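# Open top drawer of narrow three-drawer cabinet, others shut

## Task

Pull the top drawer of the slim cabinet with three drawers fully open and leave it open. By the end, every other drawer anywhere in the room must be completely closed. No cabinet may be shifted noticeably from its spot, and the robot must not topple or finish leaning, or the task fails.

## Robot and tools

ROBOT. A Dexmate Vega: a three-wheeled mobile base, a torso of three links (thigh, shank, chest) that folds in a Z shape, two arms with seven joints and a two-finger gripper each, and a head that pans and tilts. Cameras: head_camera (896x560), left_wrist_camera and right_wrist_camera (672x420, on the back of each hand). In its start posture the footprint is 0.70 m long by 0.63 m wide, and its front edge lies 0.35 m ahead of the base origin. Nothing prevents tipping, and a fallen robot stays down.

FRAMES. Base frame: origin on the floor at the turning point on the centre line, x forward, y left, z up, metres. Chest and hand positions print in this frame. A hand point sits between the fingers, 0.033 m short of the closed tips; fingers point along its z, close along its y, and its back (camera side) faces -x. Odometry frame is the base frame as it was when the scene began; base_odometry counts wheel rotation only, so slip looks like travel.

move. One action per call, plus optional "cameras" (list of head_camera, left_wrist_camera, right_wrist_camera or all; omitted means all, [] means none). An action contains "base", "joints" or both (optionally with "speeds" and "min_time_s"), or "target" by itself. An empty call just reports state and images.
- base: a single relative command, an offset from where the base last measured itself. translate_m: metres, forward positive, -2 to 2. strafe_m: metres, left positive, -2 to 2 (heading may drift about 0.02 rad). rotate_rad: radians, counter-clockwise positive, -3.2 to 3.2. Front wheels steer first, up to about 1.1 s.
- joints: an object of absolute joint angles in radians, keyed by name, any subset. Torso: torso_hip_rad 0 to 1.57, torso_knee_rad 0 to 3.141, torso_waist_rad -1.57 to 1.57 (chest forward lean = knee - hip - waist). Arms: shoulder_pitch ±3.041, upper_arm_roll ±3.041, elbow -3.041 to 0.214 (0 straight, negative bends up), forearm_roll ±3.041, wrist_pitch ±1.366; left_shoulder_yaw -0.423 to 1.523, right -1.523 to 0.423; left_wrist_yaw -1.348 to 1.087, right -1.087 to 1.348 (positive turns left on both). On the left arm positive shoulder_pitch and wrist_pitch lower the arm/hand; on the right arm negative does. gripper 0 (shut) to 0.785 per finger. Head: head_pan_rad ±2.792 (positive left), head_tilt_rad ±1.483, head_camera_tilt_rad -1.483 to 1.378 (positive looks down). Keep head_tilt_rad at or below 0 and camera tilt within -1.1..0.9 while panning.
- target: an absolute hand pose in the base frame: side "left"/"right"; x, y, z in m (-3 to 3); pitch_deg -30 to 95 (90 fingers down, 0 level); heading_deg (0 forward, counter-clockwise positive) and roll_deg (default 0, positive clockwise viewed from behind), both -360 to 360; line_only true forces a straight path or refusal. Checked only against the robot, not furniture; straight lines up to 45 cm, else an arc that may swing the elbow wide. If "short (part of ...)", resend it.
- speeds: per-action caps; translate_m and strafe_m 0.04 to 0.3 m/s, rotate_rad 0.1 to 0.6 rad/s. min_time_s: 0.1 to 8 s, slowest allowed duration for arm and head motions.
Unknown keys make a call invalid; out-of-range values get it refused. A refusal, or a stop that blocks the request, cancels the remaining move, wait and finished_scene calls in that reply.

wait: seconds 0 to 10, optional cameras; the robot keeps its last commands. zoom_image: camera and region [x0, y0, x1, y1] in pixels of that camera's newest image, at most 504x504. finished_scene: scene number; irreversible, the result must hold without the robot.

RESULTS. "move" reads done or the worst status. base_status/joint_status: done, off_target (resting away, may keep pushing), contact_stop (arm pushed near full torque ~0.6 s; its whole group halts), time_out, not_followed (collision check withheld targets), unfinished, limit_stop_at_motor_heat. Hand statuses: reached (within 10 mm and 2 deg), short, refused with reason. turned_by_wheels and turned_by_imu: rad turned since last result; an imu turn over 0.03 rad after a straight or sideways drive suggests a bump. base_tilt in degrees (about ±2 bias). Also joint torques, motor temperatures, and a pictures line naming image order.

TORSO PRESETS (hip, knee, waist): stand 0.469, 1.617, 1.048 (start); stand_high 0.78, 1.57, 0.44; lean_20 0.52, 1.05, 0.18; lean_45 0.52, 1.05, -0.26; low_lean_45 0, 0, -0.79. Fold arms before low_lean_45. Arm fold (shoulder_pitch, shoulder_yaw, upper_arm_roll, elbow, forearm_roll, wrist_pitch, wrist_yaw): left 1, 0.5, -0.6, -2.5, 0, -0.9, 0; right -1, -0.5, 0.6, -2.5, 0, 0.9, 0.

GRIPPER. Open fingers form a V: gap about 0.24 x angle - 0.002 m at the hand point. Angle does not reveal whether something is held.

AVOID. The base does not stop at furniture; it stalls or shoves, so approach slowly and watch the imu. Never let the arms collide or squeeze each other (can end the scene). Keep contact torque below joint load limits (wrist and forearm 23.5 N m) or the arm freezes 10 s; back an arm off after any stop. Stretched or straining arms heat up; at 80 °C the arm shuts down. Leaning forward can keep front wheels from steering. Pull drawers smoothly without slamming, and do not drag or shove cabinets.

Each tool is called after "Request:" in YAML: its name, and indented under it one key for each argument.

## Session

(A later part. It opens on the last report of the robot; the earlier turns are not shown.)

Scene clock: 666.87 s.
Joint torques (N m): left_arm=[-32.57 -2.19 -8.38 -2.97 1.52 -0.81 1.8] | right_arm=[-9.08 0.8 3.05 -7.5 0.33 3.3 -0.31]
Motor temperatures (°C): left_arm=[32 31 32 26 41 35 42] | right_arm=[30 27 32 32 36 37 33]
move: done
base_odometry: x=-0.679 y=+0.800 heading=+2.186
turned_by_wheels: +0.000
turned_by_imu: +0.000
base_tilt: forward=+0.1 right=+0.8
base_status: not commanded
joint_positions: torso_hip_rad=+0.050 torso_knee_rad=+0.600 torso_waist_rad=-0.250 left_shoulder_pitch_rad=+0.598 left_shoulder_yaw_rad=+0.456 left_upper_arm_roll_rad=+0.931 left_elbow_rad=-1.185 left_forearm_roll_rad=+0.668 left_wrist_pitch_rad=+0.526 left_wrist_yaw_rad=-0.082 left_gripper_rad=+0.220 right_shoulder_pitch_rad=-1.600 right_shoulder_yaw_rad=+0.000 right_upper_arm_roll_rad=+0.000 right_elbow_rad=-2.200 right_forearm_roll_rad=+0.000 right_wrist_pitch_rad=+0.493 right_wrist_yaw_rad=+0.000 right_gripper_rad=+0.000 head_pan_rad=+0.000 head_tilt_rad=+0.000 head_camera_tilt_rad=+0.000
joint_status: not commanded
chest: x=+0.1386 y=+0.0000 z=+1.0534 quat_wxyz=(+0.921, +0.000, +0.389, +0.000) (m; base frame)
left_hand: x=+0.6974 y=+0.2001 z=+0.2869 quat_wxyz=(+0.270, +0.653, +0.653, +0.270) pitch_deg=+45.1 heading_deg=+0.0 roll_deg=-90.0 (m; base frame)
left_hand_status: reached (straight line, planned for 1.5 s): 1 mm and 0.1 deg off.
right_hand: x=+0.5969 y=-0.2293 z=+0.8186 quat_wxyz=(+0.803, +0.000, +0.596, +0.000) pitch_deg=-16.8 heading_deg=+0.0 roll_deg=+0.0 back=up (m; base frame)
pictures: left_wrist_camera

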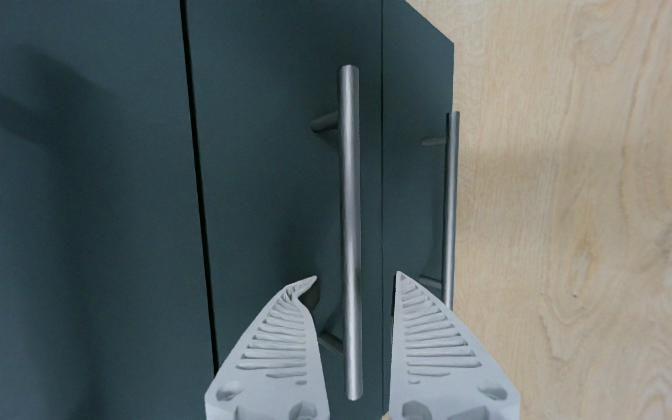

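Request:
move:
  joints: {"left_gripper_rad": 0.0}
  cameras: []

Request:
move:
  base: {"translate_m": -0.42}
  speeds: {"translate_m": 0.2}
  cameras: ["head_camera", "left_wrist_camera"]

Scene clock: 668.00 s.
Joint torques (N m): left_arm=[-20.89 -2.39 -7.52 -4.93 1.15 0.05 1.23] | right_arm=[-9.29 1.69 3.4 -8.72 0.19 2.85 -0.3]
Motor temperatures (°C): left_arm=[32 31 32 26 41 35 42] | right_arm=[30 27 32 32 36 37 33]
move: done
base_odometry: x=-0.679 y=+0.800 heading=+2.186
turned_by_wheels: +0.000
turned_by_imu: +0.000
base_tilt: forward=+0.1 right=+0.7
base_status: not commanded
joint_positions: torso_hip_rad=+0.050 torso_knee_rad=+0.600 torso_waist_rad=-0.250 left_shoulder_pitch_rad=+0.596 left_shoulder_yaw_rad=+0.455 left_upper_arm_roll_rad=+0.931 left_elbow_rad=-1.182 left_forearm_roll_rad=+0.668 left_wrist_pitch_rad=+0.524 left_wrist_yaw_rad=-0.081 left_gripper_rad=+0.000 right_shoulder_pitch_rad=-1.600 right_shoulder_yaw_rad=+0.000 right_upper_arm_roll_rad=+0.000 right_elbow_rad=-2.200 right_forearm_roll_rad=+0.000 right_wrist_pitch_rad=+0.493 right_wrist_yaw_rad=+0.000 right_gripper_rad=+0.000 head_pan_rad=+0.000 head_tilt_rad=+0.000 head_camera_tilt_rad=+0.000
joint_status: all done
chest: x=+0.1387 y=+0.0000 z=+1.0533 quat_wxyz=(+0.921, +0.000, +0.390, +0.000) (m; base frame)
left_hand: x=+0.6980 y=+0.2002 z=+0.2868 quat_wxyz=(+0.270, +0.653, +0.653, +0.270) pitch_deg=+45.0 heading_deg=+0.0 roll_deg=-90.0 (m; base frame)
right_hand: x=+0.5970 y=-0.2293 z=+0.8185 quat_wxyz=(+0.803, +0.000, +0.596, +0.000) pitch_deg=-16.8 heading_deg=+0.0 roll_deg=+0.0 back=up (m; base frame)
pictures: none
No camera images: "cameras" was empty.

Scene clock: 671.33 s.
Joint torques (N m): left_arm=[-9.96 -2.85 -3.74 -4.49 0.86 -0.18 0.65] | right_arm=[-9.62 0.77 3.33 -8.13 0.13 2.57 -0.01]
Motor temperatures (°C): left_arm=[32 31 31 26 41 35 42] | right_arm=[30 27 32 32 36 37 33]
move: done
base_odometry: x=-0.437 y=+0.457 heading=+2.187
turned_by_wheels: +0.001
turned_by_imu: +0.002
base_tilt: forward=+0.1 right=+0.7
base_status: done
joint_positions: torso_hip_rad=+0.050 torso_knee_rad=+0.600 torso_waist_rad=-0.250 left_shoulder_pitch_rad=+0.596 left_shoulder_yaw_rad=+0.454 left_upper_arm_roll_rad=+0.931 left_elbow_rad=-1.182 left_forearm_roll_rad=+0.668 left_wrist_pitch_rad=+0.524 left_wrist_yaw_rad=-0.081 left_gripper_rad=+0.000 right_shoulder_pitch_rad=-1.600 right_shoulder_yaw_rad=+0.000 right_upper_arm_roll_rad=+0.000 right_elbow_rad=-2.200 right_forearm_roll_rad=+0.000 right_wrist_pitch_rad=+0.493 right_wrist_yaw_rad=+0.000 right_gripper_rad=+0.000 head_pan_rad=+0.000 head_tilt_rad=+0.000 head_camera_tilt_rad=+0.000
joint_status: not commanded
chest: x=+0.1386 y=+0.0000 z=+1.0534 quat_wxyz=(+0.921, +0.000, +0.389, +0.000) (m; base frame)
left_hand: x=+0.6986 y=+0.2002 z=+0.2873 quat_wxyz=(+0.271, +0.653, +0.653, +0.271) pitch_deg=+45.0 heading_deg=+0.0 roll_deg=-90.0 (m; base frame)
right_hand: x=+0.5969 y=-0.2293 z=+0.8186 quat_wxyz=(+0.803, +0.000, +0.596, +0.000) pitch_deg=-16.8 heading_deg=+0.0 roll_deg=+0.0 back=up (m; base frame)
pictures: head_camera, left_wrist_camera

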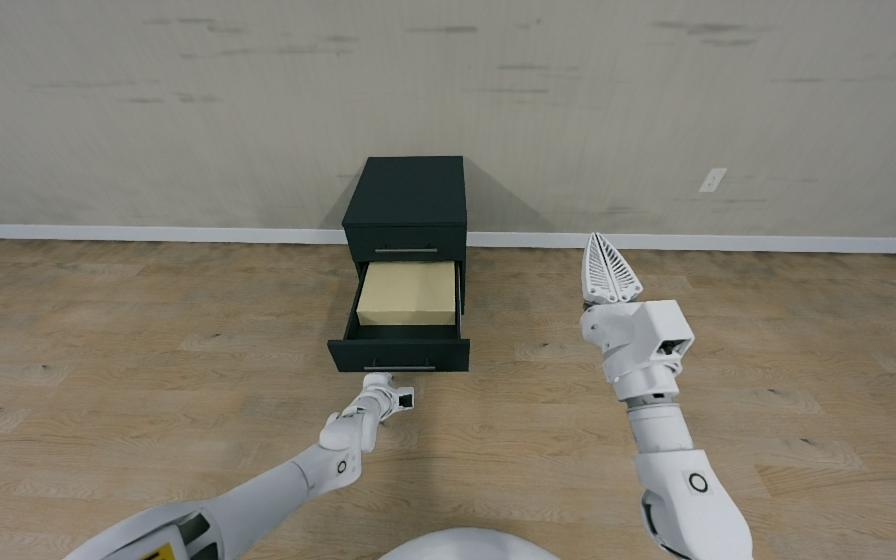

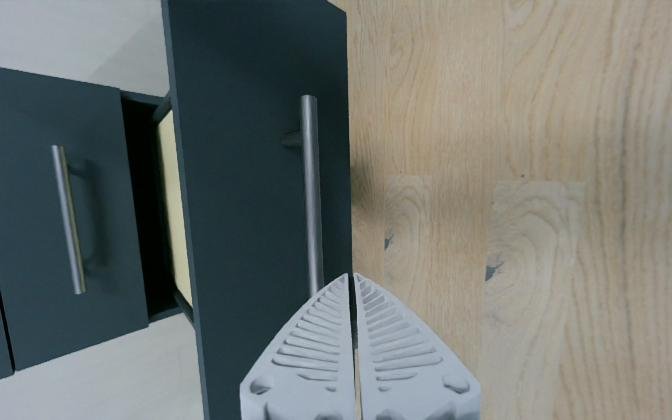

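Request:
move:
  target: {"side": "left", "x": 0.65, "y": 0.20, "z": 0.340, "pitch_deg": 45, "heading_deg": 0, "roll_deg": 90, "line_only": true}
  cameras: []

Request:
move:
  base: {"translate_m": 0.44}
  speeds: {"translate_m": 0.15}
  cameras: ["head_camera", "left_wrist_camera"]

Scene clock: 674.73 s.
Joint torques (N m): left_arm=[-6.76 4.28 -9.78 -6.01 2 0.37 0.54] | right_arm=[-8.63 1.12 3.53 -8.12 0.31 3.24 -0.04]
Motor temperatures (°C): left_arm=[32 31 31 26 40 35 41] | right_arm=[30 27 32 32 36 37 33]
move: done
base_odometry: x=-0.437 y=+0.457 heading=+2.187
turned_by_wheels: +0.000
turned_by_imu: +0.000
base_tilt: forward=+0.1 right=+0.7
base_status: not commanded
joint_positions: torso_hip_rad=+0.050 torso_knee_rad=+0.600 torso_waist_rad=-0.250 left_shoulder_pitch_rad=+0.758 left_shoulder_yaw_rad=+0.643 left_upper_arm_roll_rad=+0.905 left_elbow_rad=-1.638 left_forearm_roll_rad=+0.727 left_wrist_pitch_rad=+0.731 left_wrist_yaw_rad=-0.204 left_gripper_rad=+0.000 right_shoulder_pitch_rad=-1.600 right_shoulder_yaw_rad=+0.000 right_upper_arm_roll_rad=+0.000 right_elbow_rad=-2.200 right_forearm_roll_rad=+0.000 right_wrist_pitch_rad=+0.493 right_wrist_yaw_rad=+0.000 right_gripper_rad=+0.000 head_pan_rad=+0.000 head_tilt_rad=+0.000 head_camera_tilt_rad=+0.000
joint_status: not commanded
chest: x=+0.1386 y=+0.0000 z=+1.0534 quat_wxyz=(+0.921, +0.000, +0.389, +0.000) (m; base frame)
left_hand: x=+0.6504 y=+0.1999 z=+0.3394 quat_wxyz=(+0.271, +0.653, +0.653, +0.270) pitch_deg=+45.0 heading_deg=+0.0 roll_deg=+90.0 (m; base frame)
left_hand_status: reached (straight line, planned for 1.8 s): 1 mm and 0.0 deg off.
right_hand: x=+0.5969 y=-0.2293 z=+0.8186 quat_wxyz=(+0.803, +0.000, +0.596, +0.000) pitch_deg=-16.8 heading_deg=+0.0 roll_deg=+0.0 back=up (m; base frame)
pictures: none
No camera images: "cameras" was empty.

Scene clock: 678.70 s.
Joint torques (N m): left_arm=[-13.16 5.07 -9.37 -4.93 1.74 0.43 1.11] | right_arm=[-8.84 -0.26 3.71 -8.24 0.11 3.49 -0.18]
Motor temperatures (°C): left_arm=[32 31 32 26 40 35 41] | right_arm=[30 27 32 32 36 37 33]
move: done
base_odometry: x=-0.691 y=+0.816 heading=+2.187
turned_by_wheels: +0.001
turned_by_imu: +0.000
base_tilt: forward=+0.0 right=+0.8
base_status: done
joint_positions: torso_hip_rad=+0.050 torso_knee_rad=+0.600 torso_waist_rad=-0.250 left_shoulder_pitch_rad=+0.760 left_shoulder_yaw_rad=+0.644 left_upper_arm_roll_rad=+0.904 left_elbow_rad=-1.641 left_forearm_roll_rad=+0.728 left_wrist_pitch_rad=+0.733 left_wrist_yaw_rad=-0.205 left_gripper_rad=+0.000 right_shoulder_pitch_rad=-1.600 right_shoulder_yaw_rad=+0.000 right_upper_arm_roll_rad=+0.000 right_elbow_rad=-2.200 right_forearm_roll_rad=+0.000 right_wrist_pitch_rad=+0.493 right_wrist_yaw_rad=+0.000 right_gripper_rad=+0.000 head_pan_rad=+0.000 head_tilt_rad=+0.000 head_camera_tilt_rad=+0.000
joint_status: not commanded
chest: x=+0.1387 y=+0.0000 z=+1.0533 quat_wxyz=(+0.921, +0.000, +0.389, +0.000) (m; base frame)
left_hand: x=+0.6497 y=+0.1998 z=+0.3397 quat_wxyz=(+0.270, +0.653, +0.653, +0.270) pitch_deg=+45.0 heading_deg=+0.0 roll_deg=+90.0 (m; base frame)
right_hand: x=+0.5970 y=-0.2293 z=+0.8185 quat_wxyz=(+0.803, +0.000, +0.596, +0.000) pitch_deg=-16.8 heading_deg=+0.0 roll_deg=+0.0 back=up (m; base frame)
pictures: head_camera, left_wrist_camera

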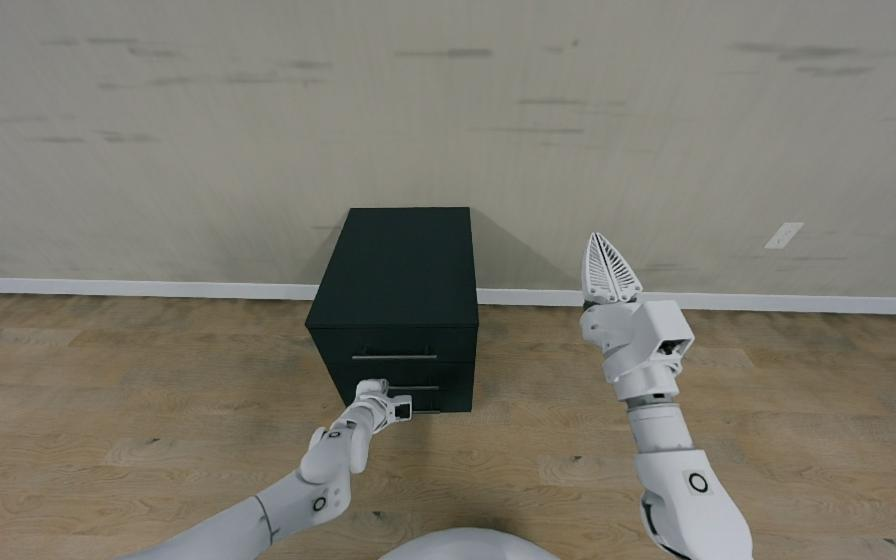

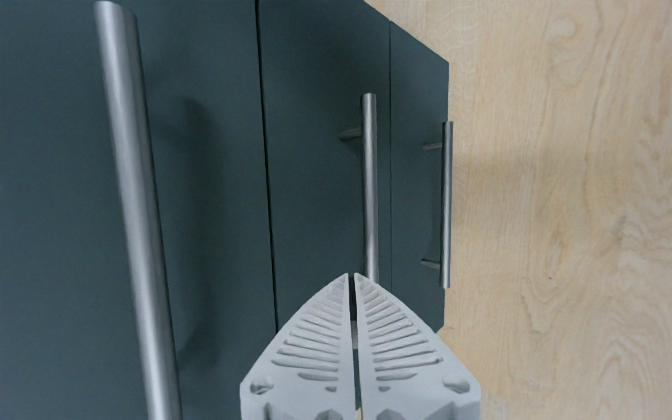

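Request:
move:
  base: {"translate_m": 0.05}
  speeds: {"translate_m": 0.1}
  cameras: []

Request:
move:
  base: {"translate_m": -0.15}
  cameras: ["head_camera"]

Request:
move:
  joints: {"torso_hip_rad": 0.0, "torso_knee_rad": 0.2, "torso_waist_rad": -0.7, "left_gripper_rad": 0.22, "head_camera_tilt_rad": -0.1}
  cameras: ["head_camera", "left_wrist_camera"]

Scene clock: 680.37 s.
Joint torques (N m): left_arm=[-21.15 3.41 -12.36 -5.35 3.43 -0.1 2.58] | right_arm=[-8.61 0.66 3.44 -8.79 0.13 2.92 0.13]
Motor temperatures (°C): left_arm=[32 31 32 26 40 35 41] | right_arm=[30 27 32 32 36 37 33]
move: done
base_odometry: x=-0.720 y=+0.857 heading=+2.188
turned_by_wheels: +0.001
turned_by_imu: +0.001
base_tilt: forward=+0.0 right=+0.8
base_status: done
joint_positions: torso_hip_rad=+0.050 torso_knee_rad=+0.600 torso_waist_rad=-0.250 left_shoulder_pitch_rad=+0.760 left_shoulder_yaw_rad=+0.644 left_upper_arm_roll_rad=+0.905 left_elbow_rad=-1.641 left_forearm_roll_rad=+0.727 left_wrist_pitch_rad=+0.733 left_wrist_yaw_rad=-0.205 left_gripper_rad=+0.000 right_shoulder_pitch_rad=-1.600 right_shoulder_yaw_rad=+0.000 right_upper_arm_roll_rad=+0.000 right_elbow_rad=-2.200 right_forearm_roll_rad=+0.000 right_wrist_pitch_rad=+0.493 right_wrist_yaw_rad=+0.000 right_gripper_rad=+0.000 head_pan_rad=+0.000 head_tilt_rad=+0.000 head_camera_tilt_rad=+0.000
joint_status: not commanded
chest: x=+0.1386 y=+0.0000 z=+1.0534 quat_wxyz=(+0.921, +0.000, +0.389, +0.000) (m; base frame)
left_hand: x=+0.6492 y=+0.1999 z=+0.3393 quat_wxyz=(+0.270, +0.653, +0.654, +0.270) pitch_deg=+45.1 heading_deg=+0.0 roll_deg=+90.0 (m; base frame)
right_hand: x=+0.5969 y=-0.2293 z=+0.8185 quat_wxyz=(+0.803, +0.000, +0.596, +0.000) pitch_deg=-16.8 heading_deg=+0.0 roll_deg=+0.0 back=up (m; base frame)
pictures: none
No camera images: "cameras" was empty.

Scene clock: 682.30 s.
Joint torques (N m): left_arm=[-16.03 4.14 -9.92 -6.94 1.96 -0.02 0.98] | right_arm=[-8.83 0.07 3.35 -8.66 0.1 3.39 -0.16]
Motor temperatures (°C): left_arm=[32 31 32 26 40 35 41] | right_arm=[30 27 32 32 36 37 33]
move: done
base_odometry: x=-0.633 y=+0.735 heading=+2.188
turned_by_wheels: -0.001
turned_by_imu: -0.002
base_tilt: forward=+0.1 right=+0.8
base_status: done
joint_positions: torso_hip_rad=+0.050 torso_knee_rad=+0.600 torso_waist_rad=-0.250 left_shoulder_pitch_rad=+0.760 left_shoulder_yaw_rad=+0.644 left_upper_arm_roll_rad=+0.904 left_elbow_rad=-1.641 left_forearm_roll_rad=+0.728 left_wrist_pitch_rad=+0.733 left_wrist_yaw_rad=-0.205 left_gripper_rad=+0.000 right_shoulder_pitch_rad=-1.600 right_shoulder_yaw_rad=+0.000 right_upper_arm_roll_rad=+0.000 right_elbow_rad=-2.200 right_forearm_roll_rad=+0.000 right_wrist_pitch_rad=+0.493 right_wrist_yaw_rad=+0.000 right_gripper_rad=+0.000 head_pan_rad=+0.000 head_tilt_rad=+0.000 head_camera_tilt_rad=+0.000
joint_status: not commanded
chest: x=+0.1386 y=+0.0000 z=+1.0533 quat_wxyz=(+0.921, +0.000, +0.389, +0.000) (m; base frame)
left_hand: x=+0.6496 y=+0.1999 z=+0.3396 quat_wxyz=(+0.270, +0.653, +0.653, +0.270) pitch_deg=+45.0 heading_deg=+0.0 roll_deg=+90.0 (m; base frame)
right_hand: x=+0.5969 y=-0.2293 z=+0.8185 quat_wxyz=(+0.803, +0.000, +0.596, +0.000) pitch_deg=-16.8 heading_deg=+0.0 roll_deg=+0.0 back=up (m; base frame)
pictures: head_camera

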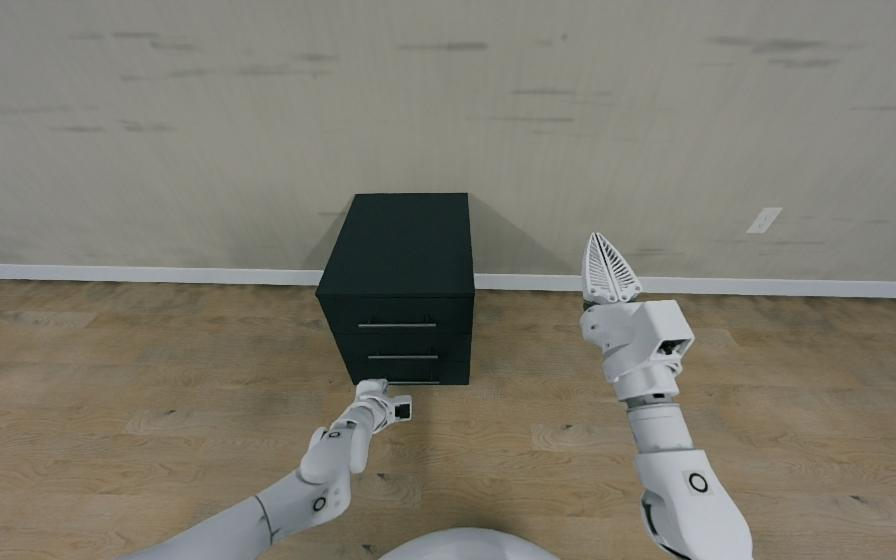

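Scene clock: 685.27 s.
Joint torques (N m): left_arm=[-13.68 1.46 -9.26 -6.78 1.63 -0.33 0.85] | right_arm=[-10.96 -0.29 3.23 -8.63 0.24 3.59 -0.12]
Motor temperatures (°C): left_arm=[32 31 32 26 40 35 41] | right_arm=[30 27 32 32 36 37 33]
move: done
base_odometry: x=-0.633 y=+0.735 heading=+2.188
turned_by_wheels: +0.000
turned_by_imu: +0.000
base_tilt: forward=+0.0 right=+0.7
base_status: not commanded
joint_positions: torso_hip_rad=+0.001 torso_knee_rad=+0.200 torso_waist_rad=-0.700 left_shoulder_pitch_rad=+0.760 left_shoulder_yaw_rad=+0.644 left_upper_arm_roll_rad=+0.904 left_elbow_rad=-1.641 left_forearm_roll_rad=+0.728 left_wrist_pitch_rad=+0.733 left_wrist_yaw_rad=-0.205 left_gripper_rad=+0.220 right_shoulder_pitch_rad=-1.600 right_shoulder_yaw_rad=+0.000 right_upper_arm_roll_rad=+0.000 right_elbow_rad=-2.200 right_forearm_roll_rad=+0.000 right_wrist_pitch_rad=+0.493 right_wrist_yaw_rad=+0.000 right_gripper_rad=+0.000 head_pan_rad=+0.000 head_tilt_rad=+0.000 head_camera_tilt_rad=-0.100
joint_status: all done
chest: x=+0.0931 y=+0.0000 z=+0.8849 quat_wxyz=(+0.901, +0.000, +0.435, +0.000) (m; base frame)
left_hand: x=+0.5308 y=+0.1999 z=+0.1240 quat_wxyz=(+0.238, +0.666, +0.666, +0.238) pitch_deg=+50.7 heading_deg=+0.0 roll_deg=+90.0 (m; base frame)
right_hand: x=+0.5259 y=-0.2293 z=+0.6057 quat_wxyz=(+0.772, +0.000, +0.636, +0.000) pitch_deg=-11.1 heading_deg=+0.0 roll_deg=+0.0 back=up (m; base frame)
pictures: head_camera, left_wrist_camera

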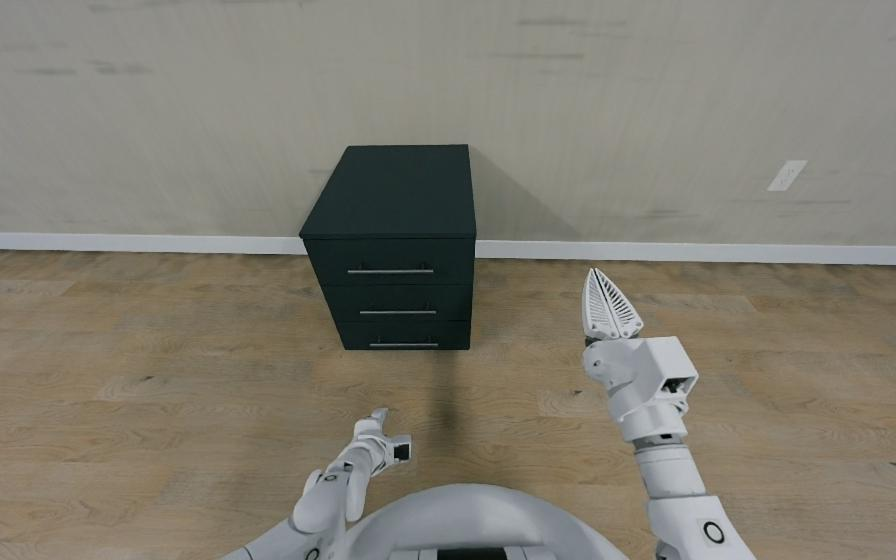

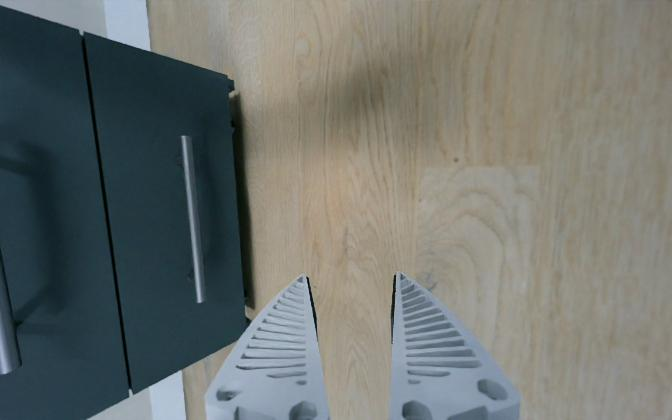

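Request:
move:
  target: {"side": "left", "x": 0.622, "y": 0.20, "z": 0.198, "pitch_deg": 45, "heading_deg": 0, "roll_deg": 90, "line_only": true}
  cameras: ["left_wrist_camera"]

Request:
move:
  base: {"translate_m": 0.08}
  cameras: ["left_wrist_camera"]

Scene clock: 685.90 s.
Joint torques (N m): left_arm=[-13.84 3.76 -8.11 -5.52 1.63 -0.2 0.9] | right_arm=[-11.67 1.56 3.19 -8 0.06 3.02 0.04]
Motor temperatures (°C): left_arm=[32 31 32 26 40 35 41] | right_arm=[30 27 32 32 36 37 33]
move: refused
base_odometry: x=-0.633 y=+0.735 heading=+2.188
turned_by_wheels: +0.000
turned_by_imu: +0.000
base_tilt: forward=+0.0 right=+0.8
base_status: not commanded
joint_positions: torso_hip_rad=+0.001 torso_knee_rad=+0.200 torso_waist_rad=-0.700 left_shoulder_pitch_rad=+0.760 left_shoulder_yaw_rad=+0.644 left_upper_arm_roll_rad=+0.904 left_elbow_rad=-1.641 left_forearm_roll_rad=+0.728 left_wrist_pitch_rad=+0.733 left_wrist_yaw_rad=-0.205 left_gripper_rad=+0.220 right_shoulder_pitch_rad=-1.600 right_shoulder_yaw_rad=+0.000 right_upper_arm_roll_rad=+0.000 right_elbow_rad=-2.200 right_forearm_roll_rad=+0.000 right_wrist_pitch_rad=+0.493 right_wrist_yaw_rad=+0.000 right_gripper_rad=+0.000 head_pan_rad=+0.000 head_tilt_rad=+0.000 head_camera_tilt_rad=-0.100
joint_status: not commanded
chest: x=+0.0931 y=+0.0000 z=+0.8849 quat_wxyz=(+0.901, +0.000, +0.435, +0.000) (m; base frame)
left_hand: x=+0.5308 y=+0.1999 z=+0.1240 quat_wxyz=(+0.238, +0.666, +0.666, +0.238) pitch_deg=+50.7 heading_deg=+0.0 roll_deg=+90.0 (m; base frame)
left_hand_status: refused: the arm stands too near the robot already: the left forearm into the base, as the model's coarse spheres have them (needs 2.0 cm clear). Nothing moved. Move it clear with "joints".
right_hand: x=+0.5259 y=-0.2293 z=+0.6057 quat_wxyz=(+0.772, +0.000, +0.636, +0.000) pitch_deg=-11.1 heading_deg=+0.0 roll_deg=+0.0 back=up (m; base frame)
pictures: left_wrist_camera

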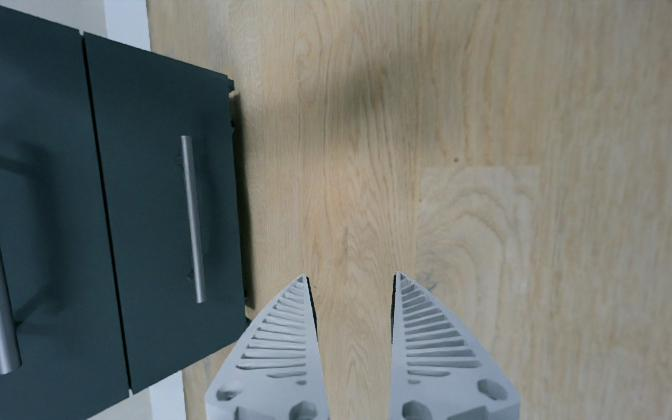

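not run: a stop came earlier in this reply.

Request:
move:
  joints: {"left_shoulder_pitch_rad": 0.50}
  cameras: []

Request:
move:
  target: {"side": "left", "x": 0.622, "y": 0.20, "z": 0.198, "pitch_deg": 45, "heading_deg": 0, "roll_deg": 90, "line_only": true}
  cameras: ["left_wrist_camera"]

Request:
move:
  base: {"translate_m": 0.08}
  cameras: ["left_wrist_camera"]

Scene clock: 688.73 s.
Joint torques (N m): left_arm=[-22.68 3.19 -10.45 -5.95 1.86 -0.49 1.34] | right_arm=[-11.38 -0.2 2.95 -9.73 0.21 3.77 -0.06]
Motor temperatures (°C): left_arm=[32 31 32 26 40 35 41] | right_arm=[30 27 32 32 36 37 33]
move: done
base_odometry: x=-0.633 y=+0.735 heading=+2.188
turned_by_wheels: +0.000
turned_by_imu: +0.000
base_tilt: forward=+0.0 right=+0.8
base_status: not commanded
joint_positions: torso_hip_rad=+0.001 torso_knee_rad=+0.200 torso_waist_rad=-0.700 left_shoulder_pitch_rad=+0.504 left_shoulder_yaw_rad=+0.644 left_upper_arm_roll_rad=+0.904 left_elbow_rad=-1.641 left_forearm_roll_rad=+0.728 left_wrist_pitch_rad=+0.733 left_wrist_yaw_rad=-0.205 left_gripper_rad=+0.220 right_shoulder_pitch_rad=-1.600 right_shoulder_yaw_rad=+0.000 right_upper_arm_roll_rad=+0.000 right_elbow_rad=-2.200 right_forearm_roll_rad=+0.000 right_wrist_pitch_rad=+0.493 right_wrist_yaw_rad=+0.000 right_gripper_rad=+0.000 head_pan_rad=+0.000 head_tilt_rad=+0.000 head_camera_tilt_rad=-0.100
joint_status: all done
chest: x=+0.0931 y=+0.0000 z=+0.8849 quat_wxyz=(+0.901, +0.000, +0.435, +0.000) (m; base frame)
left_hand: x=+0.7092 y=+0.1999 z=+0.2596 quat_wxyz=(+0.321, +0.630, +0.630, +0.321) pitch_deg=+36.1 heading_deg=+0.0 roll_deg=+90.0 (m; base frame)
right_hand: x=+0.5259 y=-0.2293 z=+0.6057 quat_wxyz=(+0.772, +0.000, +0.636, +0.000) pitch_deg=-11.1 heading_deg=+0.0 roll_deg=+0.0 back=up (m; base frame)
pictures: none
No camera images: "cameras" was empty.

Scene clock: 690.47 s.
Joint torques (N m): left_arm=[-7.8 3.97 -4.66 -5.46 1.64 0.1 0.53] | right_arm=[-10.7 1.66 3.28 -8.48 0.2 3.04 -0.16]
Motor temperatures (°C): left_arm=[32 31 32 26 40 35 41] | right_arm=[30 27 32 32 36 37 33]
move: done
base_odometry: x=-0.633 y=+0.735 heading=+2.188
turned_by_wheels: +0.000
turned_by_imu: +0.000
base_tilt: forward=+0.1 right=+0.7
base_status: not commanded
joint_positions: torso_hip_rad=+0.001 torso_knee_rad=+0.200 torso_waist_rad=-0.700 left_shoulder_pitch_rad=+0.605 left_shoulder_yaw_rad=+0.688 left_upper_arm_roll_rad=+0.928 left_elbow_rad=-1.717 left_forearm_roll_rad=+0.710 left_wrist_pitch_rad=+0.781 left_wrist_yaw_rad=-0.264 left_gripper_rad=+0.220 right_shoulder_pitch_rad=-1.600 right_shoulder_yaw_rad=+0.000 right_upper_arm_roll_rad=+0.000 right_elbow_rad=-2.200 right_forearm_roll_rad=+0.000 right_wrist_pitch_rad=+0.493 right_wrist_yaw_rad=+0.000 right_gripper_rad=+0.000 head_pan_rad=+0.000 head_tilt_rad=+0.000 head_camera_tilt_rad=-0.100
joint_status: not commanded
chest: x=+0.0931 y=+0.0000 z=+0.8849 quat_wxyz=(+0.901, +0.000, +0.435, +0.000) (m; base frame)
left_hand: x=+0.6254 y=+0.2000 z=+0.2001 quat_wxyz=(+0.272, +0.652, +0.653, +0.272) pitch_deg=+44.7 heading_deg=+0.0 roll_deg=+90.0 (m; base frame)
left_hand_status: reached (straight line, planned for 0.7 s): 4 mm and 0.3 deg off.
right_hand: x=+0.5259 y=-0.2293 z=+0.6057 quat_wxyz=(+0.772, +0.000, +0.636, +0.000) pitch_deg=-11.1 heading_deg=+0.0 roll_deg=+0.0 back=up (m; base frame)
pictures: left_wrist_camera

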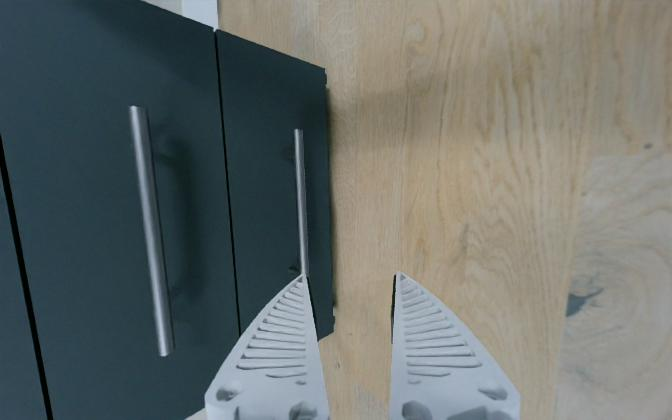

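Scene clock: 691.90 s.
Joint torques (N m): left_arm=[-7.57 6.35 -4.24 -4.09 1.71 0.16 0.68] | right_arm=[-10.61 0.11 3.38 -7.96 0.04 3.83 -0.1]
Motor temperatures (°C): left_arm=[32 31 32 26 40 35 41] | right_arm=[30 27 32 32 36 37 33]
move: done
base_odometry: x=-0.679 y=+0.800 heading=+2.188
turned_by_wheels: +0.001
turned_by_imu: +0.002
base_tilt: forward=+0.0 right=+0.8
base_status: done
joint_positions: torso_hip_rad=+0.001 torso_knee_rad=+0.200 torso_waist_rad=-0.700 left_shoulder_pitch_rad=+0.608 left_shoulder_yaw_rad=+0.689 left_upper_arm_roll_rad=+0.929 left_elbow_rad=-1.719 left_forearm_roll_rad=+0.710 left_wrist_pitch_rad=+0.783 left_wrist_yaw_rad=-0.266 left_gripper_rad=+0.220 right_shoulder_pitch_rad=-1.600 right_shoulder_yaw_rad=+0.000 right_upper_arm_roll_rad=+0.000 right_elbow_rad=-2.200 right_forearm_roll_rad=+0.000 right_wrist_pitch_rad=+0.493 right_wrist_yaw_rad=+0.000 right_gripper_rad=+0.000 head_pan_rad=+0.000 head_tilt_rad=+0.000 head_camera_tilt_rad=-0.100
joint_status: not commanded
chest: x=+0.0931 y=+0.0000 z=+0.8848 quat_wxyz=(+0.901, +0.000, +0.435, +0.000) (m; base frame)
left_hand: x=+0.6222 y=+0.2000 z=+0.1981 quat_wxyz=(+0.271, +0.653, +0.653, +0.271) pitch_deg=+45.0 heading_deg=+0.0 roll_deg=+90.0 (m; base frame)
right_hand: x=+0.5259 y=-0.2293 z=+0.6057 quat_wxyz=(+0.772, +0.000, +0.636, +0.000) pitch_deg=-11.1 heading_deg=+0.0 roll_deg=+0.0 back=up (m; base frame)
pictures: left_wrist_camera

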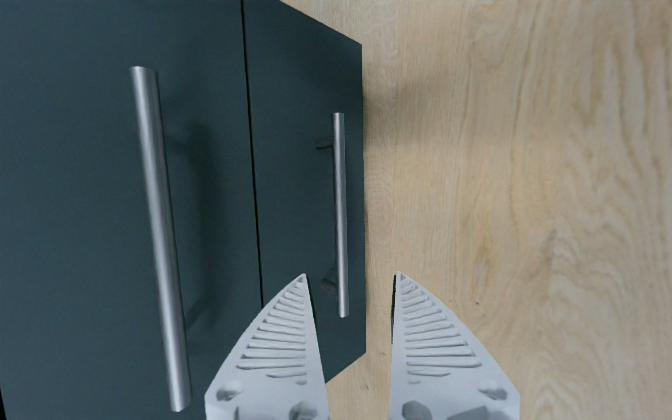

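Request:
move:
  target: {"side": "left", "x": 0.698, "y": 0.20, "z": 0.1305, "pitch_deg": 45, "heading_deg": 0, "roll_deg": 90, "line_only": true}
  cameras: ["left_wrist_camera"]

Request:
move:
  joints: {"left_gripper_rad": 0.0}
  cameras: ["left_wrist_camera"]

Request:
move:
  base: {"translate_m": -0.42}
  speeds: {"translate_m": 0.2}
  cameras: ["head_camera", "left_wrist_camera"]

Scene clock: 695.97 s.
Joint torques (N m): left_arm=[-30.11 -2.09 -6.9 -3.33 1.43 0.04 1.74] | right_arm=[-10.91 -0.18 3.04 -8.81 0.26 3.08 -0.06]
Motor temperatures (°C): left_arm=[32 31 32 26 40 35 41] | right_arm=[30 27 32 32 36 37 33]
move: done
base_odometry: x=-0.679 y=+0.800 heading=+2.188
turned_by_wheels: +0.000
turned_by_imu: +0.000
base_tilt: forward=+0.0 right=+0.7
base_status: not commanded
joint_positions: torso_hip_rad=+0.001 torso_knee_rad=+0.200 torso_waist_rad=-0.700 left_shoulder_pitch_rad=+0.374 left_shoulder_yaw_rad=+0.413 left_upper_arm_roll_rad=+0.969 left_elbow_rad=-1.058 left_forearm_roll_rad=+0.624 left_wrist_pitch_rad=+0.479 left_wrist_yaw_rad=-0.103 left_gripper_rad=+0.220 right_shoulder_pitch_rad=-1.600 right_shoulder_yaw_rad=+0.000 right_upper_arm_roll_rad=+0.000 right_elbow_rad=-2.200 right_forearm_roll_rad=+0.000 right_wrist_pitch_rad=+0.493 right_wrist_yaw_rad=+0.000 right_gripper_rad=+0.000 head_pan_rad=+0.000 head_tilt_rad=+0.000 head_camera_tilt_rad=-0.100
joint_status: not commanded
chest: x=+0.0931 y=+0.0000 z=+0.8848 quat_wxyz=(+0.901, +0.000, +0.435, +0.000) (m; base frame)
left_hand: x=+0.6971 y=+0.2002 z=+0.1303 quat_wxyz=(+0.270, +0.653, +0.653, +0.270) pitch_deg=+45.1 heading_deg=+0.0 roll_deg=-90.0 (m; base frame)
left_hand_status: reached (straight line, planned for 2.4 s): 1 mm and 0.1 deg off.
right_hand: x=+0.5259 y=-0.2293 z=+0.6057 quat_wxyz=(+0.772, +0.000, +0.636, +0.000) pitch_deg=-11.1 heading_deg=+0.0 roll_deg=+0.0 back=up (m; base frame)
pictures: left_wrist_camera

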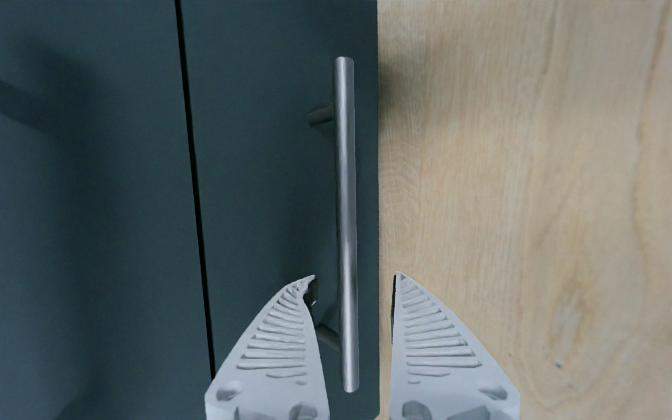

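Scene clock: 696.70 s.
Joint torques (N m): left_arm=[-21.32 -2.39 -4.13 -3.62 0.49 0.05 0.72] | right_arm=[-10.38 0.88 3.17 -7.92 0.29 2.73 -0.29]
Motor temperatures (°C): left_arm=[32 31 32 26 40 35 41] | right_arm=[30 27 32 32 36 37 33]
move: done
base_odometry: x=-0.679 y=+0.800 heading=+2.188
turned_by_wheels: +0.000
turned_by_imu: +0.000
base_tilt: forward=+0.0 right=+0.8
base_status: not commanded
joint_positions: torso_hip_rad=+0.001 torso_knee_rad=+0.200 torso_waist_rad=-0.700 left_shoulder_pitch_rad=+0.372 left_shoulder_yaw_rad=+0.412 left_upper_arm_roll_rad=+0.969 left_elbow_rad=-1.054 left_forearm_roll_rad=+0.624 left_wrist_pitch_rad=+0.477 left_wrist_yaw_rad=-0.101 left_gripper_rad=+0.000 right_shoulder_pitch_rad=-1.600 right_shoulder_yaw_rad=+0.000 right_upper_arm_roll_rad=+0.000 right_elbow_rad=-2.200 right_forearm_roll_rad=+0.000 right_wrist_pitch_rad=+0.493 right_wrist_yaw_rad=+0.000 right_gripper_rad=+0.000 head_pan_rad=+0.000 head_tilt_rad=+0.000 head_camera_tilt_rad=-0.100
joint_status: all done
chest: x=+0.0931 y=+0.0000 z=+0.8848 quat_wxyz=(+0.901, +0.000, +0.435, +0.000) (m; base frame)
left_hand: x=+0.6978 y=+0.2002 z=+0.1304 quat_wxyz=(+0.270, +0.653, +0.653, +0.271) pitch_deg=+45.0 heading_deg=+0.0 roll_deg=-90.0 (m; base frame)
right_hand: x=+0.5259 y=-0.2293 z=+0.6057 quat_wxyz=(+0.772, +0.000, +0.636, +0.000) pitch_deg=-11.1 heading_deg=+0.0 roll_deg=+0.0 back=up (m; base frame)
pictures: left_wrist_camera

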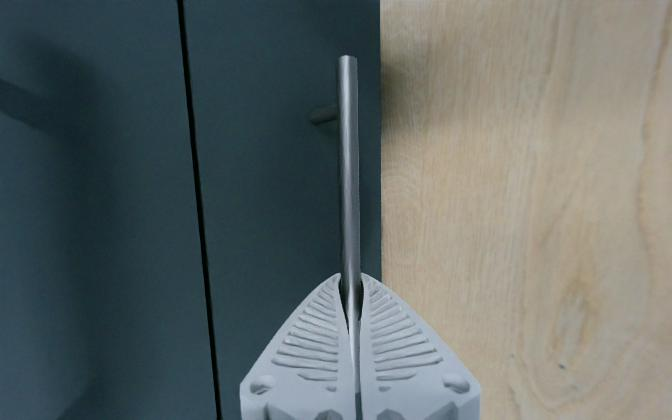

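Scene clock: 700.03 s.
Joint torques (N m): left_arm=[-13.45 -1.1 -4.22 -3.71 0.99 0.56 0.59] | right_arm=[-10.58 0.68 3.4 -8.33 0.16 3.27 0]
Motor temperatures (°C): left_arm=[32 31 31 26 40 35 41] | right_arm=[30 27 32 32 36 37 33]
move: done
base_odometry: x=-0.435 y=+0.458 heading=+2.189
turned_by_wheels: +0.001
turned_by_imu: +0.002
base_tilt: forward=+0.0 right=+0.8
base_status: done
joint_positions: torso_hip_rad=+0.001 torso_knee_rad=+0.200 torso_waist_rad=-0.700 left_shoulder_pitch_rad=+0.372 left_shoulder_yaw_rad=+0.412 left_upper_arm_roll_rad=+0.969 left_elbow_rad=-1.054 left_forearm_roll_rad=+0.624 left_wrist_pitch_rad=+0.477 left_wrist_yaw_rad=-0.101 left_gripper_rad=+0.000 right_shoulder_pitch_rad=-1.600 right_shoulder_yaw_rad=+0.000 right_upper_arm_roll_rad=+0.000 right_elbow_rad=-2.200 right_forearm_roll_rad=+0.000 right_wrist_pitch_rad=+0.493 right_wrist_yaw_rad=+0.000 right_gripper_rad=+0.000 head_pan_rad=+0.000 head_tilt_rad=+0.000 head_camera_tilt_rad=-0.100
joint_status: not commanded
chest: x=+0.0931 y=+0.0000 z=+0.8848 quat_wxyz=(+0.901, +0.000, +0.435, +0.000) (m; base frame)
left_hand: x=+0.6982 y=+0.2002 z=+0.1307 quat_wxyz=(+0.271, +0.653, +0.653, +0.271) pitch_deg=+45.0 heading_deg=+0.0 roll_deg=-90.0 (m; base frame)
right_hand: x=+0.5259 y=-0.2293 z=+0.6057 quat_wxyz=(+0.772, +0.000, +0.636, +0.000) pitch_deg=-11.1 heading_deg=+0.0 roll_deg=+0.0 back=up (m; base frame)
pictures: head_camera, left_wrist_camera

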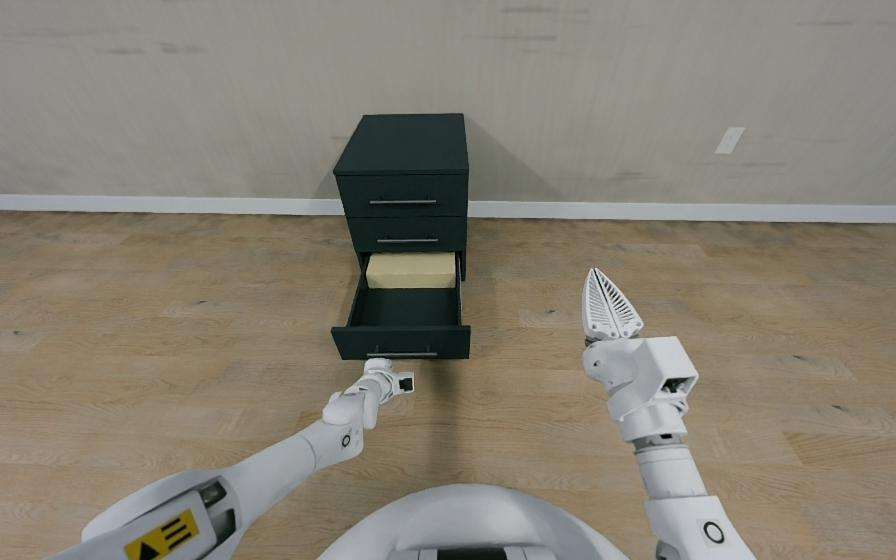

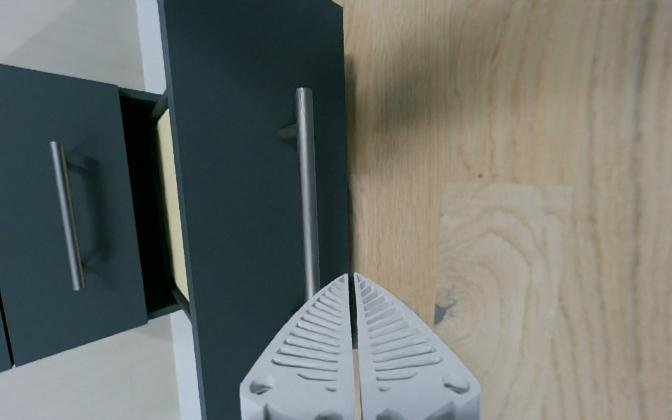

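Request:
move:
  target: {"side": "left", "x": 0.65, "y": 0.20, "z": 0.188, "pitch_deg": 45, "heading_deg": 0, "roll_deg": 90, "line_only": true}
  cameras: []

Request:
move:
  base: {"translate_m": 0.48}
  speeds: {"translate_m": 0.15}
  cameras: ["head_camera", "left_wrist_camera"]

Scene clock: 703.57 s.
Joint torques (N m): left_arm=[-8.58 3.79 -11.18 -5.16 1.97 0.3 0.46] | right_arm=[-10.96 1.65 2.91 -7.58 0.06 3.57 -0.35]
Motor temperatures (°C): left_arm=[32 31 31 26 40 35 41] | right_arm=[30 27 32 32 36 37 33]
move: done
base_odometry: x=-0.435 y=+0.458 heading=+2.189
turned_by_wheels: +0.000
turned_by_imu: +0.000
base_tilt: forward=+0.0 right=+0.8
base_status: not commanded
joint_positions: torso_hip_rad=+0.001 torso_knee_rad=+0.200 torso_waist_rad=-0.700 left_shoulder_pitch_rad=+0.536 left_shoulder_yaw_rad=+0.633 left_upper_arm_roll_rad=+0.939 left_elbow_rad=-1.585 left_forearm_roll_rad=+0.686 left_wrist_pitch_rad=+0.719 left_wrist_yaw_rad=-0.254 left_gripper_rad=+0.000 right_shoulder_pitch_rad=-1.600 right_shoulder_yaw_rad=+0.000 right_upper_arm_roll_rad=+0.000 right_elbow_rad=-2.200 right_forearm_roll_rad=+0.000 right_wrist_pitch_rad=+0.493 right_wrist_yaw_rad=+0.000 right_gripper_rad=+0.000 head_pan_rad=+0.000 head_tilt_rad=+0.000 head_camera_tilt_rad=-0.100
joint_status: not commanded
chest: x=+0.0931 y=+0.0000 z=+0.8848 quat_wxyz=(+0.901, +0.000, +0.435, +0.000) (m; base frame)
left_hand: x=+0.6503 y=+0.1998 z=+0.1874 quat_wxyz=(+0.271, +0.653, +0.653, +0.270) pitch_deg=+45.0 heading_deg=+0.0 roll_deg=+90.0 (m; base frame)
left_hand_status: reached (straight line, planned for 2.0 s): 1 mm and 0.0 deg off.
right_hand: x=+0.5259 y=-0.2293 z=+0.6057 quat_wxyz=(+0.772, +0.000, +0.636, +0.000) pitch_deg=-11.1 heading_deg=+0.0 roll_deg=+0.0 back=up (m; base frame)
pictures: none
No camera images: "cameras" was empty.

Scene clock: 707.67 s.
Joint torques (N m): left_arm=[-15.25 2.47 -10.85 -5.24 1.81 0.34 1.11] | right_arm=[-10.76 0.7 3.41 -9.58 0.17 3.09 -0.11]
Motor temperatures (°C): left_arm=[32 31 32 26 40 35 41] | right_arm=[30 27 32 32 36 37 33]
move: done
base_odometry: x=-0.714 y=+0.849 heading=+2.190
turned_by_wheels: +0.001
turned_by_imu: +0.000
base_tilt: forward=+0.1 right=+0.7
base_status: done
joint_positions: torso_hip_rad=+0.001 torso_knee_rad=+0.200 torso_waist_rad=-0.700 left_shoulder_pitch_rad=+0.537 left_shoulder_yaw_rad=+0.635 left_upper_arm_roll_rad=+0.939 left_elbow_rad=-1.589 left_forearm_roll_rad=+0.686 left_wrist_pitch_rad=+0.721 left_wrist_yaw_rad=-0.255 left_gripper_rad=+0.000 right_shoulder_pitch_rad=-1.600 right_shoulder_yaw_rad=+0.000 right_upper_arm_roll_rad=+0.000 right_elbow_rad=-2.200 right_forearm_roll_rad=+0.000 right_wrist_pitch_rad=+0.493 right_wrist_yaw_rad=+0.000 right_gripper_rad=+0.000 head_pan_rad=+0.000 head_tilt_rad=+0.000 head_camera_tilt_rad=-0.100
joint_status: not commanded
chest: x=+0.0931 y=+0.0000 z=+0.8848 quat_wxyz=(+0.901, +0.000, +0.435, +0.000) (m; base frame)
left_hand: x=+0.6497 y=+0.1998 z=+0.1877 quat_wxyz=(+0.270, +0.653, +0.653, +0.270) pitch_deg=+45.0 heading_deg=+0.0 roll_deg=+90.0 (m; base frame)
right_hand: x=+0.5259 y=-0.2293 z=+0.6057 quat_wxyz=(+0.772, +0.000, +0.636, +0.000) pitch_deg=-11.1 heading_deg=+0.0 roll_deg=+0.0 back=up (m; base frame)
pictures: head_camera, left_wrist_camera

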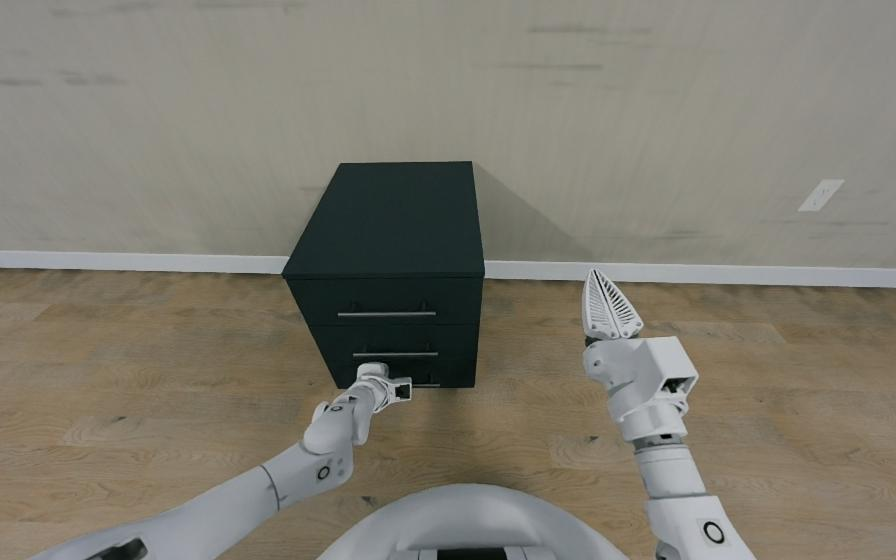

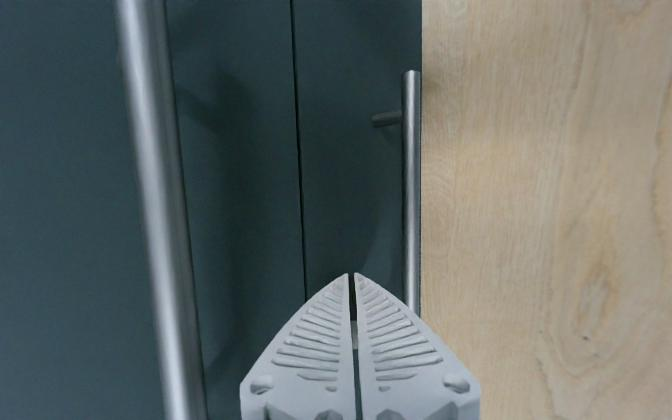

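Request:
move:
  base: {"translate_m": 0.03}
  speeds: {"translate_m": 0.08}
  cameras: []

Request:
move:
  base: {"translate_m": -0.55}
  cameras: ["head_camera"]

Request:
move:
  base: {"rotate_rad": -3.07}
  joints: {"torso_hip_rad": 0.2, "torso_knee_rad": 0.9, "torso_waist_rad": 0.1, "left_shoulder_pitch_rad": 0.791, "left_shoulder_yaw_rad": 1.005, "left_upper_arm_roll_rad": 0.822, "left_elbow_rad": -2.272, "left_forearm_roll_rad": 0.749, "left_wrist_pitch_rad": 1.005, "left_wrist_yaw_rad": -0.726, "left_gripper_rad": 0.18, "head_camera_tilt_rad": -0.3}
  cameras: ["head_camera"]

Scene clock: 709.37 s.
Joint torques (N m): left_arm=[-30.73 -2.8 -15.03 -10.91 4.8 -3.05 4.14] | right_arm=[-11.84 1.03 3.06 -7.8 0.1 4.03 0.04]
Motor temperatures (°C): left_arm=[32 31 32 26 40 35 41] | right_arm=[30 27 32 32 36 37 33]
move: done
base_odometry: x=-0.731 y=+0.873 heading=+2.191
turned_by_wheels: +0.001
turned_by_imu: +0.002
base_tilt: forward=+0.1 right=+0.8
base_status: done
joint_positions: torso_hip_rad=+0.001 torso_knee_rad=+0.200 torso_waist_rad=-0.700 left_shoulder_pitch_rad=+0.538 left_shoulder_yaw_rad=+0.635 left_upper_arm_roll_rad=+0.939 left_elbow_rad=-1.589 left_forearm_roll_rad=+0.685 left_wrist_pitch_rad=+0.722 left_wrist_yaw_rad=-0.256 left_gripper_rad=+0.000 right_shoulder_pitch_rad=-1.600 right_shoulder_yaw_rad=+0.000 right_upper_arm_roll_rad=+0.000 right_elbow_rad=-2.200 right_forearm_roll_rad=+0.000 right_wrist_pitch_rad=+0.493 right_wrist_yaw_rad=+0.000 right_gripper_rad=+0.000 head_pan_rad=+0.000 head_tilt_rad=+0.000 head_camera_tilt_rad=-0.100
joint_status: not commanded
chest: x=+0.0931 y=+0.0000 z=+0.8848 quat_wxyz=(+0.901, +0.000, +0.435, +0.000) (m; base frame)
left_hand: x=+0.6487 y=+0.2005 z=+0.1867 quat_wxyz=(+0.269, +0.653, +0.654, +0.270) pitch_deg=+45.2 heading_deg=+0.1 roll_deg=-90.0 (m; base frame)
right_hand: x=+0.5259 y=-0.2293 z=+0.6056 quat_wxyz=(+0.772, +0.000, +0.636, +0.000) pitch_deg=-11.1 heading_deg=+0.0 roll_deg=+0.0 back=up (m; base frame)
pictures: none
No camera images: "cameras" was empty.

Scene clock: 712.70 s.
Joint torques (N m): left_arm=[-20.72 -0.11 -10.84 -6 1.92 -0.37 1.17] | right_arm=[-11.43 0.46 3.17 -8.79 0.27 2.71 -0.07]
Motor temperatures (°C): left_arm=[32 31 32 26 40 35 41] | right_arm=[30 27 32 32 36 37 33]
move: done
base_odometry: x=-0.411 y=+0.426 heading=+2.192
turned_by_wheels: +0.001
turned_by_imu: +0.002
base_tilt: forward=+0.1 right=+0.8
base_status: done
joint_positions: torso_hip_rad=+0.001 torso_knee_rad=+0.200 torso_waist_rad=-0.700 left_shoulder_pitch_rad=+0.537 left_shoulder_yaw_rad=+0.635 left_upper_arm_roll_rad=+0.939 left_elbow_rad=-1.589 left_forearm_roll_rad=+0.686 left_wrist_pitch_rad=+0.721 left_wrist_yaw_rad=-0.255 left_gripper_rad=+0.000 right_shoulder_pitch_rad=-1.600 right_shoulder_yaw_rad=+0.000 right_upper_arm_roll_rad=+0.000 right_elbow_rad=-2.200 right_forearm_roll_rad=+0.000 right_wrist_pitch_rad=+0.493 right_wrist_yaw_rad=+0.000 right_gripper_rad=+0.000 head_pan_rad=+0.000 head_tilt_rad=+0.000 head_camera_tilt_rad=-0.100
joint_status: not commanded
chest: x=+0.0931 y=+0.0000 z=+0.8848 quat_wxyz=(+0.901, +0.000, +0.435, +0.000) (m; base frame)
left_hand: x=+0.6496 y=+0.2000 z=+0.1876 quat_wxyz=(+0.270, +0.653, +0.653, +0.270) pitch_deg=+45.0 heading_deg=+0.0 roll_deg=-90.0 (m; base frame)
right_hand: x=+0.5259 y=-0.2293 z=+0.6057 quat_wxyz=(+0.772, +0.000, +0.636, +0.000) pitch_deg=-11.1 heading_deg=+0.0 roll_deg=+0.0 back=up (m; base frame)
pictures: head_camera

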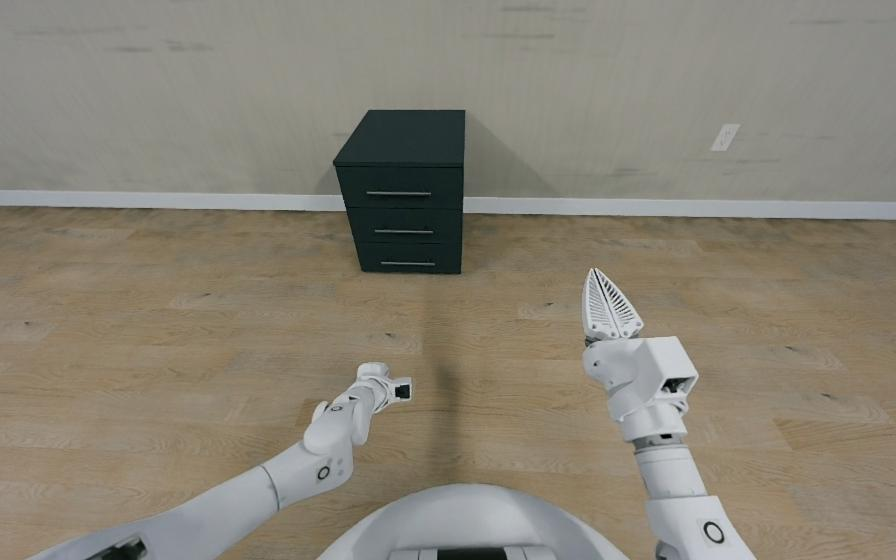

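Scene clock: 719.37 s.
Joint torques (N m): left_arm=[-10.39 7.33 -14.54 -4.38 2.31 0.76 0.48] | right_arm=[-6.34 0.61 3.37 -8.58 0.07 2.21 0]
Motor temperatures (°C): left_arm=[32 31 32 26 40 35 41] | right_arm=[30 27 32 32 36 37 33]
move: done
base_odometry: x=-0.412 y=+0.429 heading=-0.887
turned_by_wheels: -3.079
turned_by_imu: -3.058
base_tilt: forward=+0.1 right=+0.7
base_status: done
joint_positions: torso_hip_rad=+0.200 torso_knee_rad=+0.900 torso_waist_rad=+0.100 left_shoulder_pitch_rad=+0.791 left_shoulder_yaw_rad=+1.005 left_upper_arm_roll_rad=+0.822 left_elbow_rad=-2.272 left_forearm_roll_rad=+0.749 left_wrist_pitch_rad=+1.005 left_wrist_yaw_rad=-0.726 left_gripper_rad=+0.180 right_shoulder_pitch_rad=-1.600 right_shoulder_yaw_rad=+0.000 right_upper_arm_roll_rad=+0.000 right_elbow_rad=-2.200 right_forearm_roll_rad=+0.000 right_wrist_pitch_rad=+0.493 right_wrist_yaw_rad=+0.000 right_gripper_rad=+0.000 head_pan_rad=+0.000 head_tilt_rad=+0.000 head_camera_tilt_rad=-0.300
joint_status: all done
chest: x=+0.0911 y=+0.0000 z=+1.1998 quat_wxyz=(+0.955, +0.000, +0.296, +0.000) (m; base frame)
left_hand: x=+0.6505 y=+0.2272 z=+0.6991 quat_wxyz=(+0.271, +0.654, +0.653, +0.270) pitch_deg=+45.1 heading_deg=-0.1 roll_deg=+89.9 (m; base frame)
right_hand: x=+0.5869 y=-0.2293 z=+1.0607 quat_wxyz=(+0.858, +0.000, +0.513, +0.000) pitch_deg=-28.2 heading_deg=+0.0 roll_deg=+0.0 back=up (m; base frame)
pictures: head_camera

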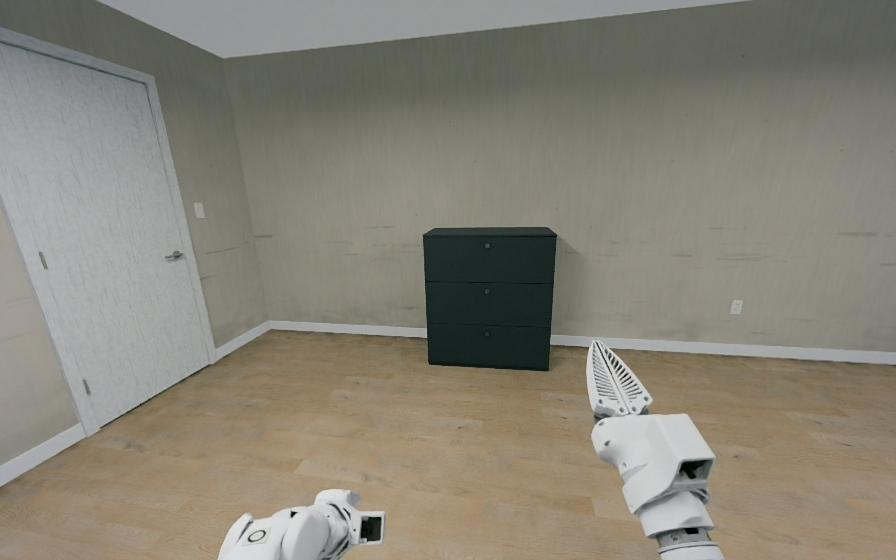

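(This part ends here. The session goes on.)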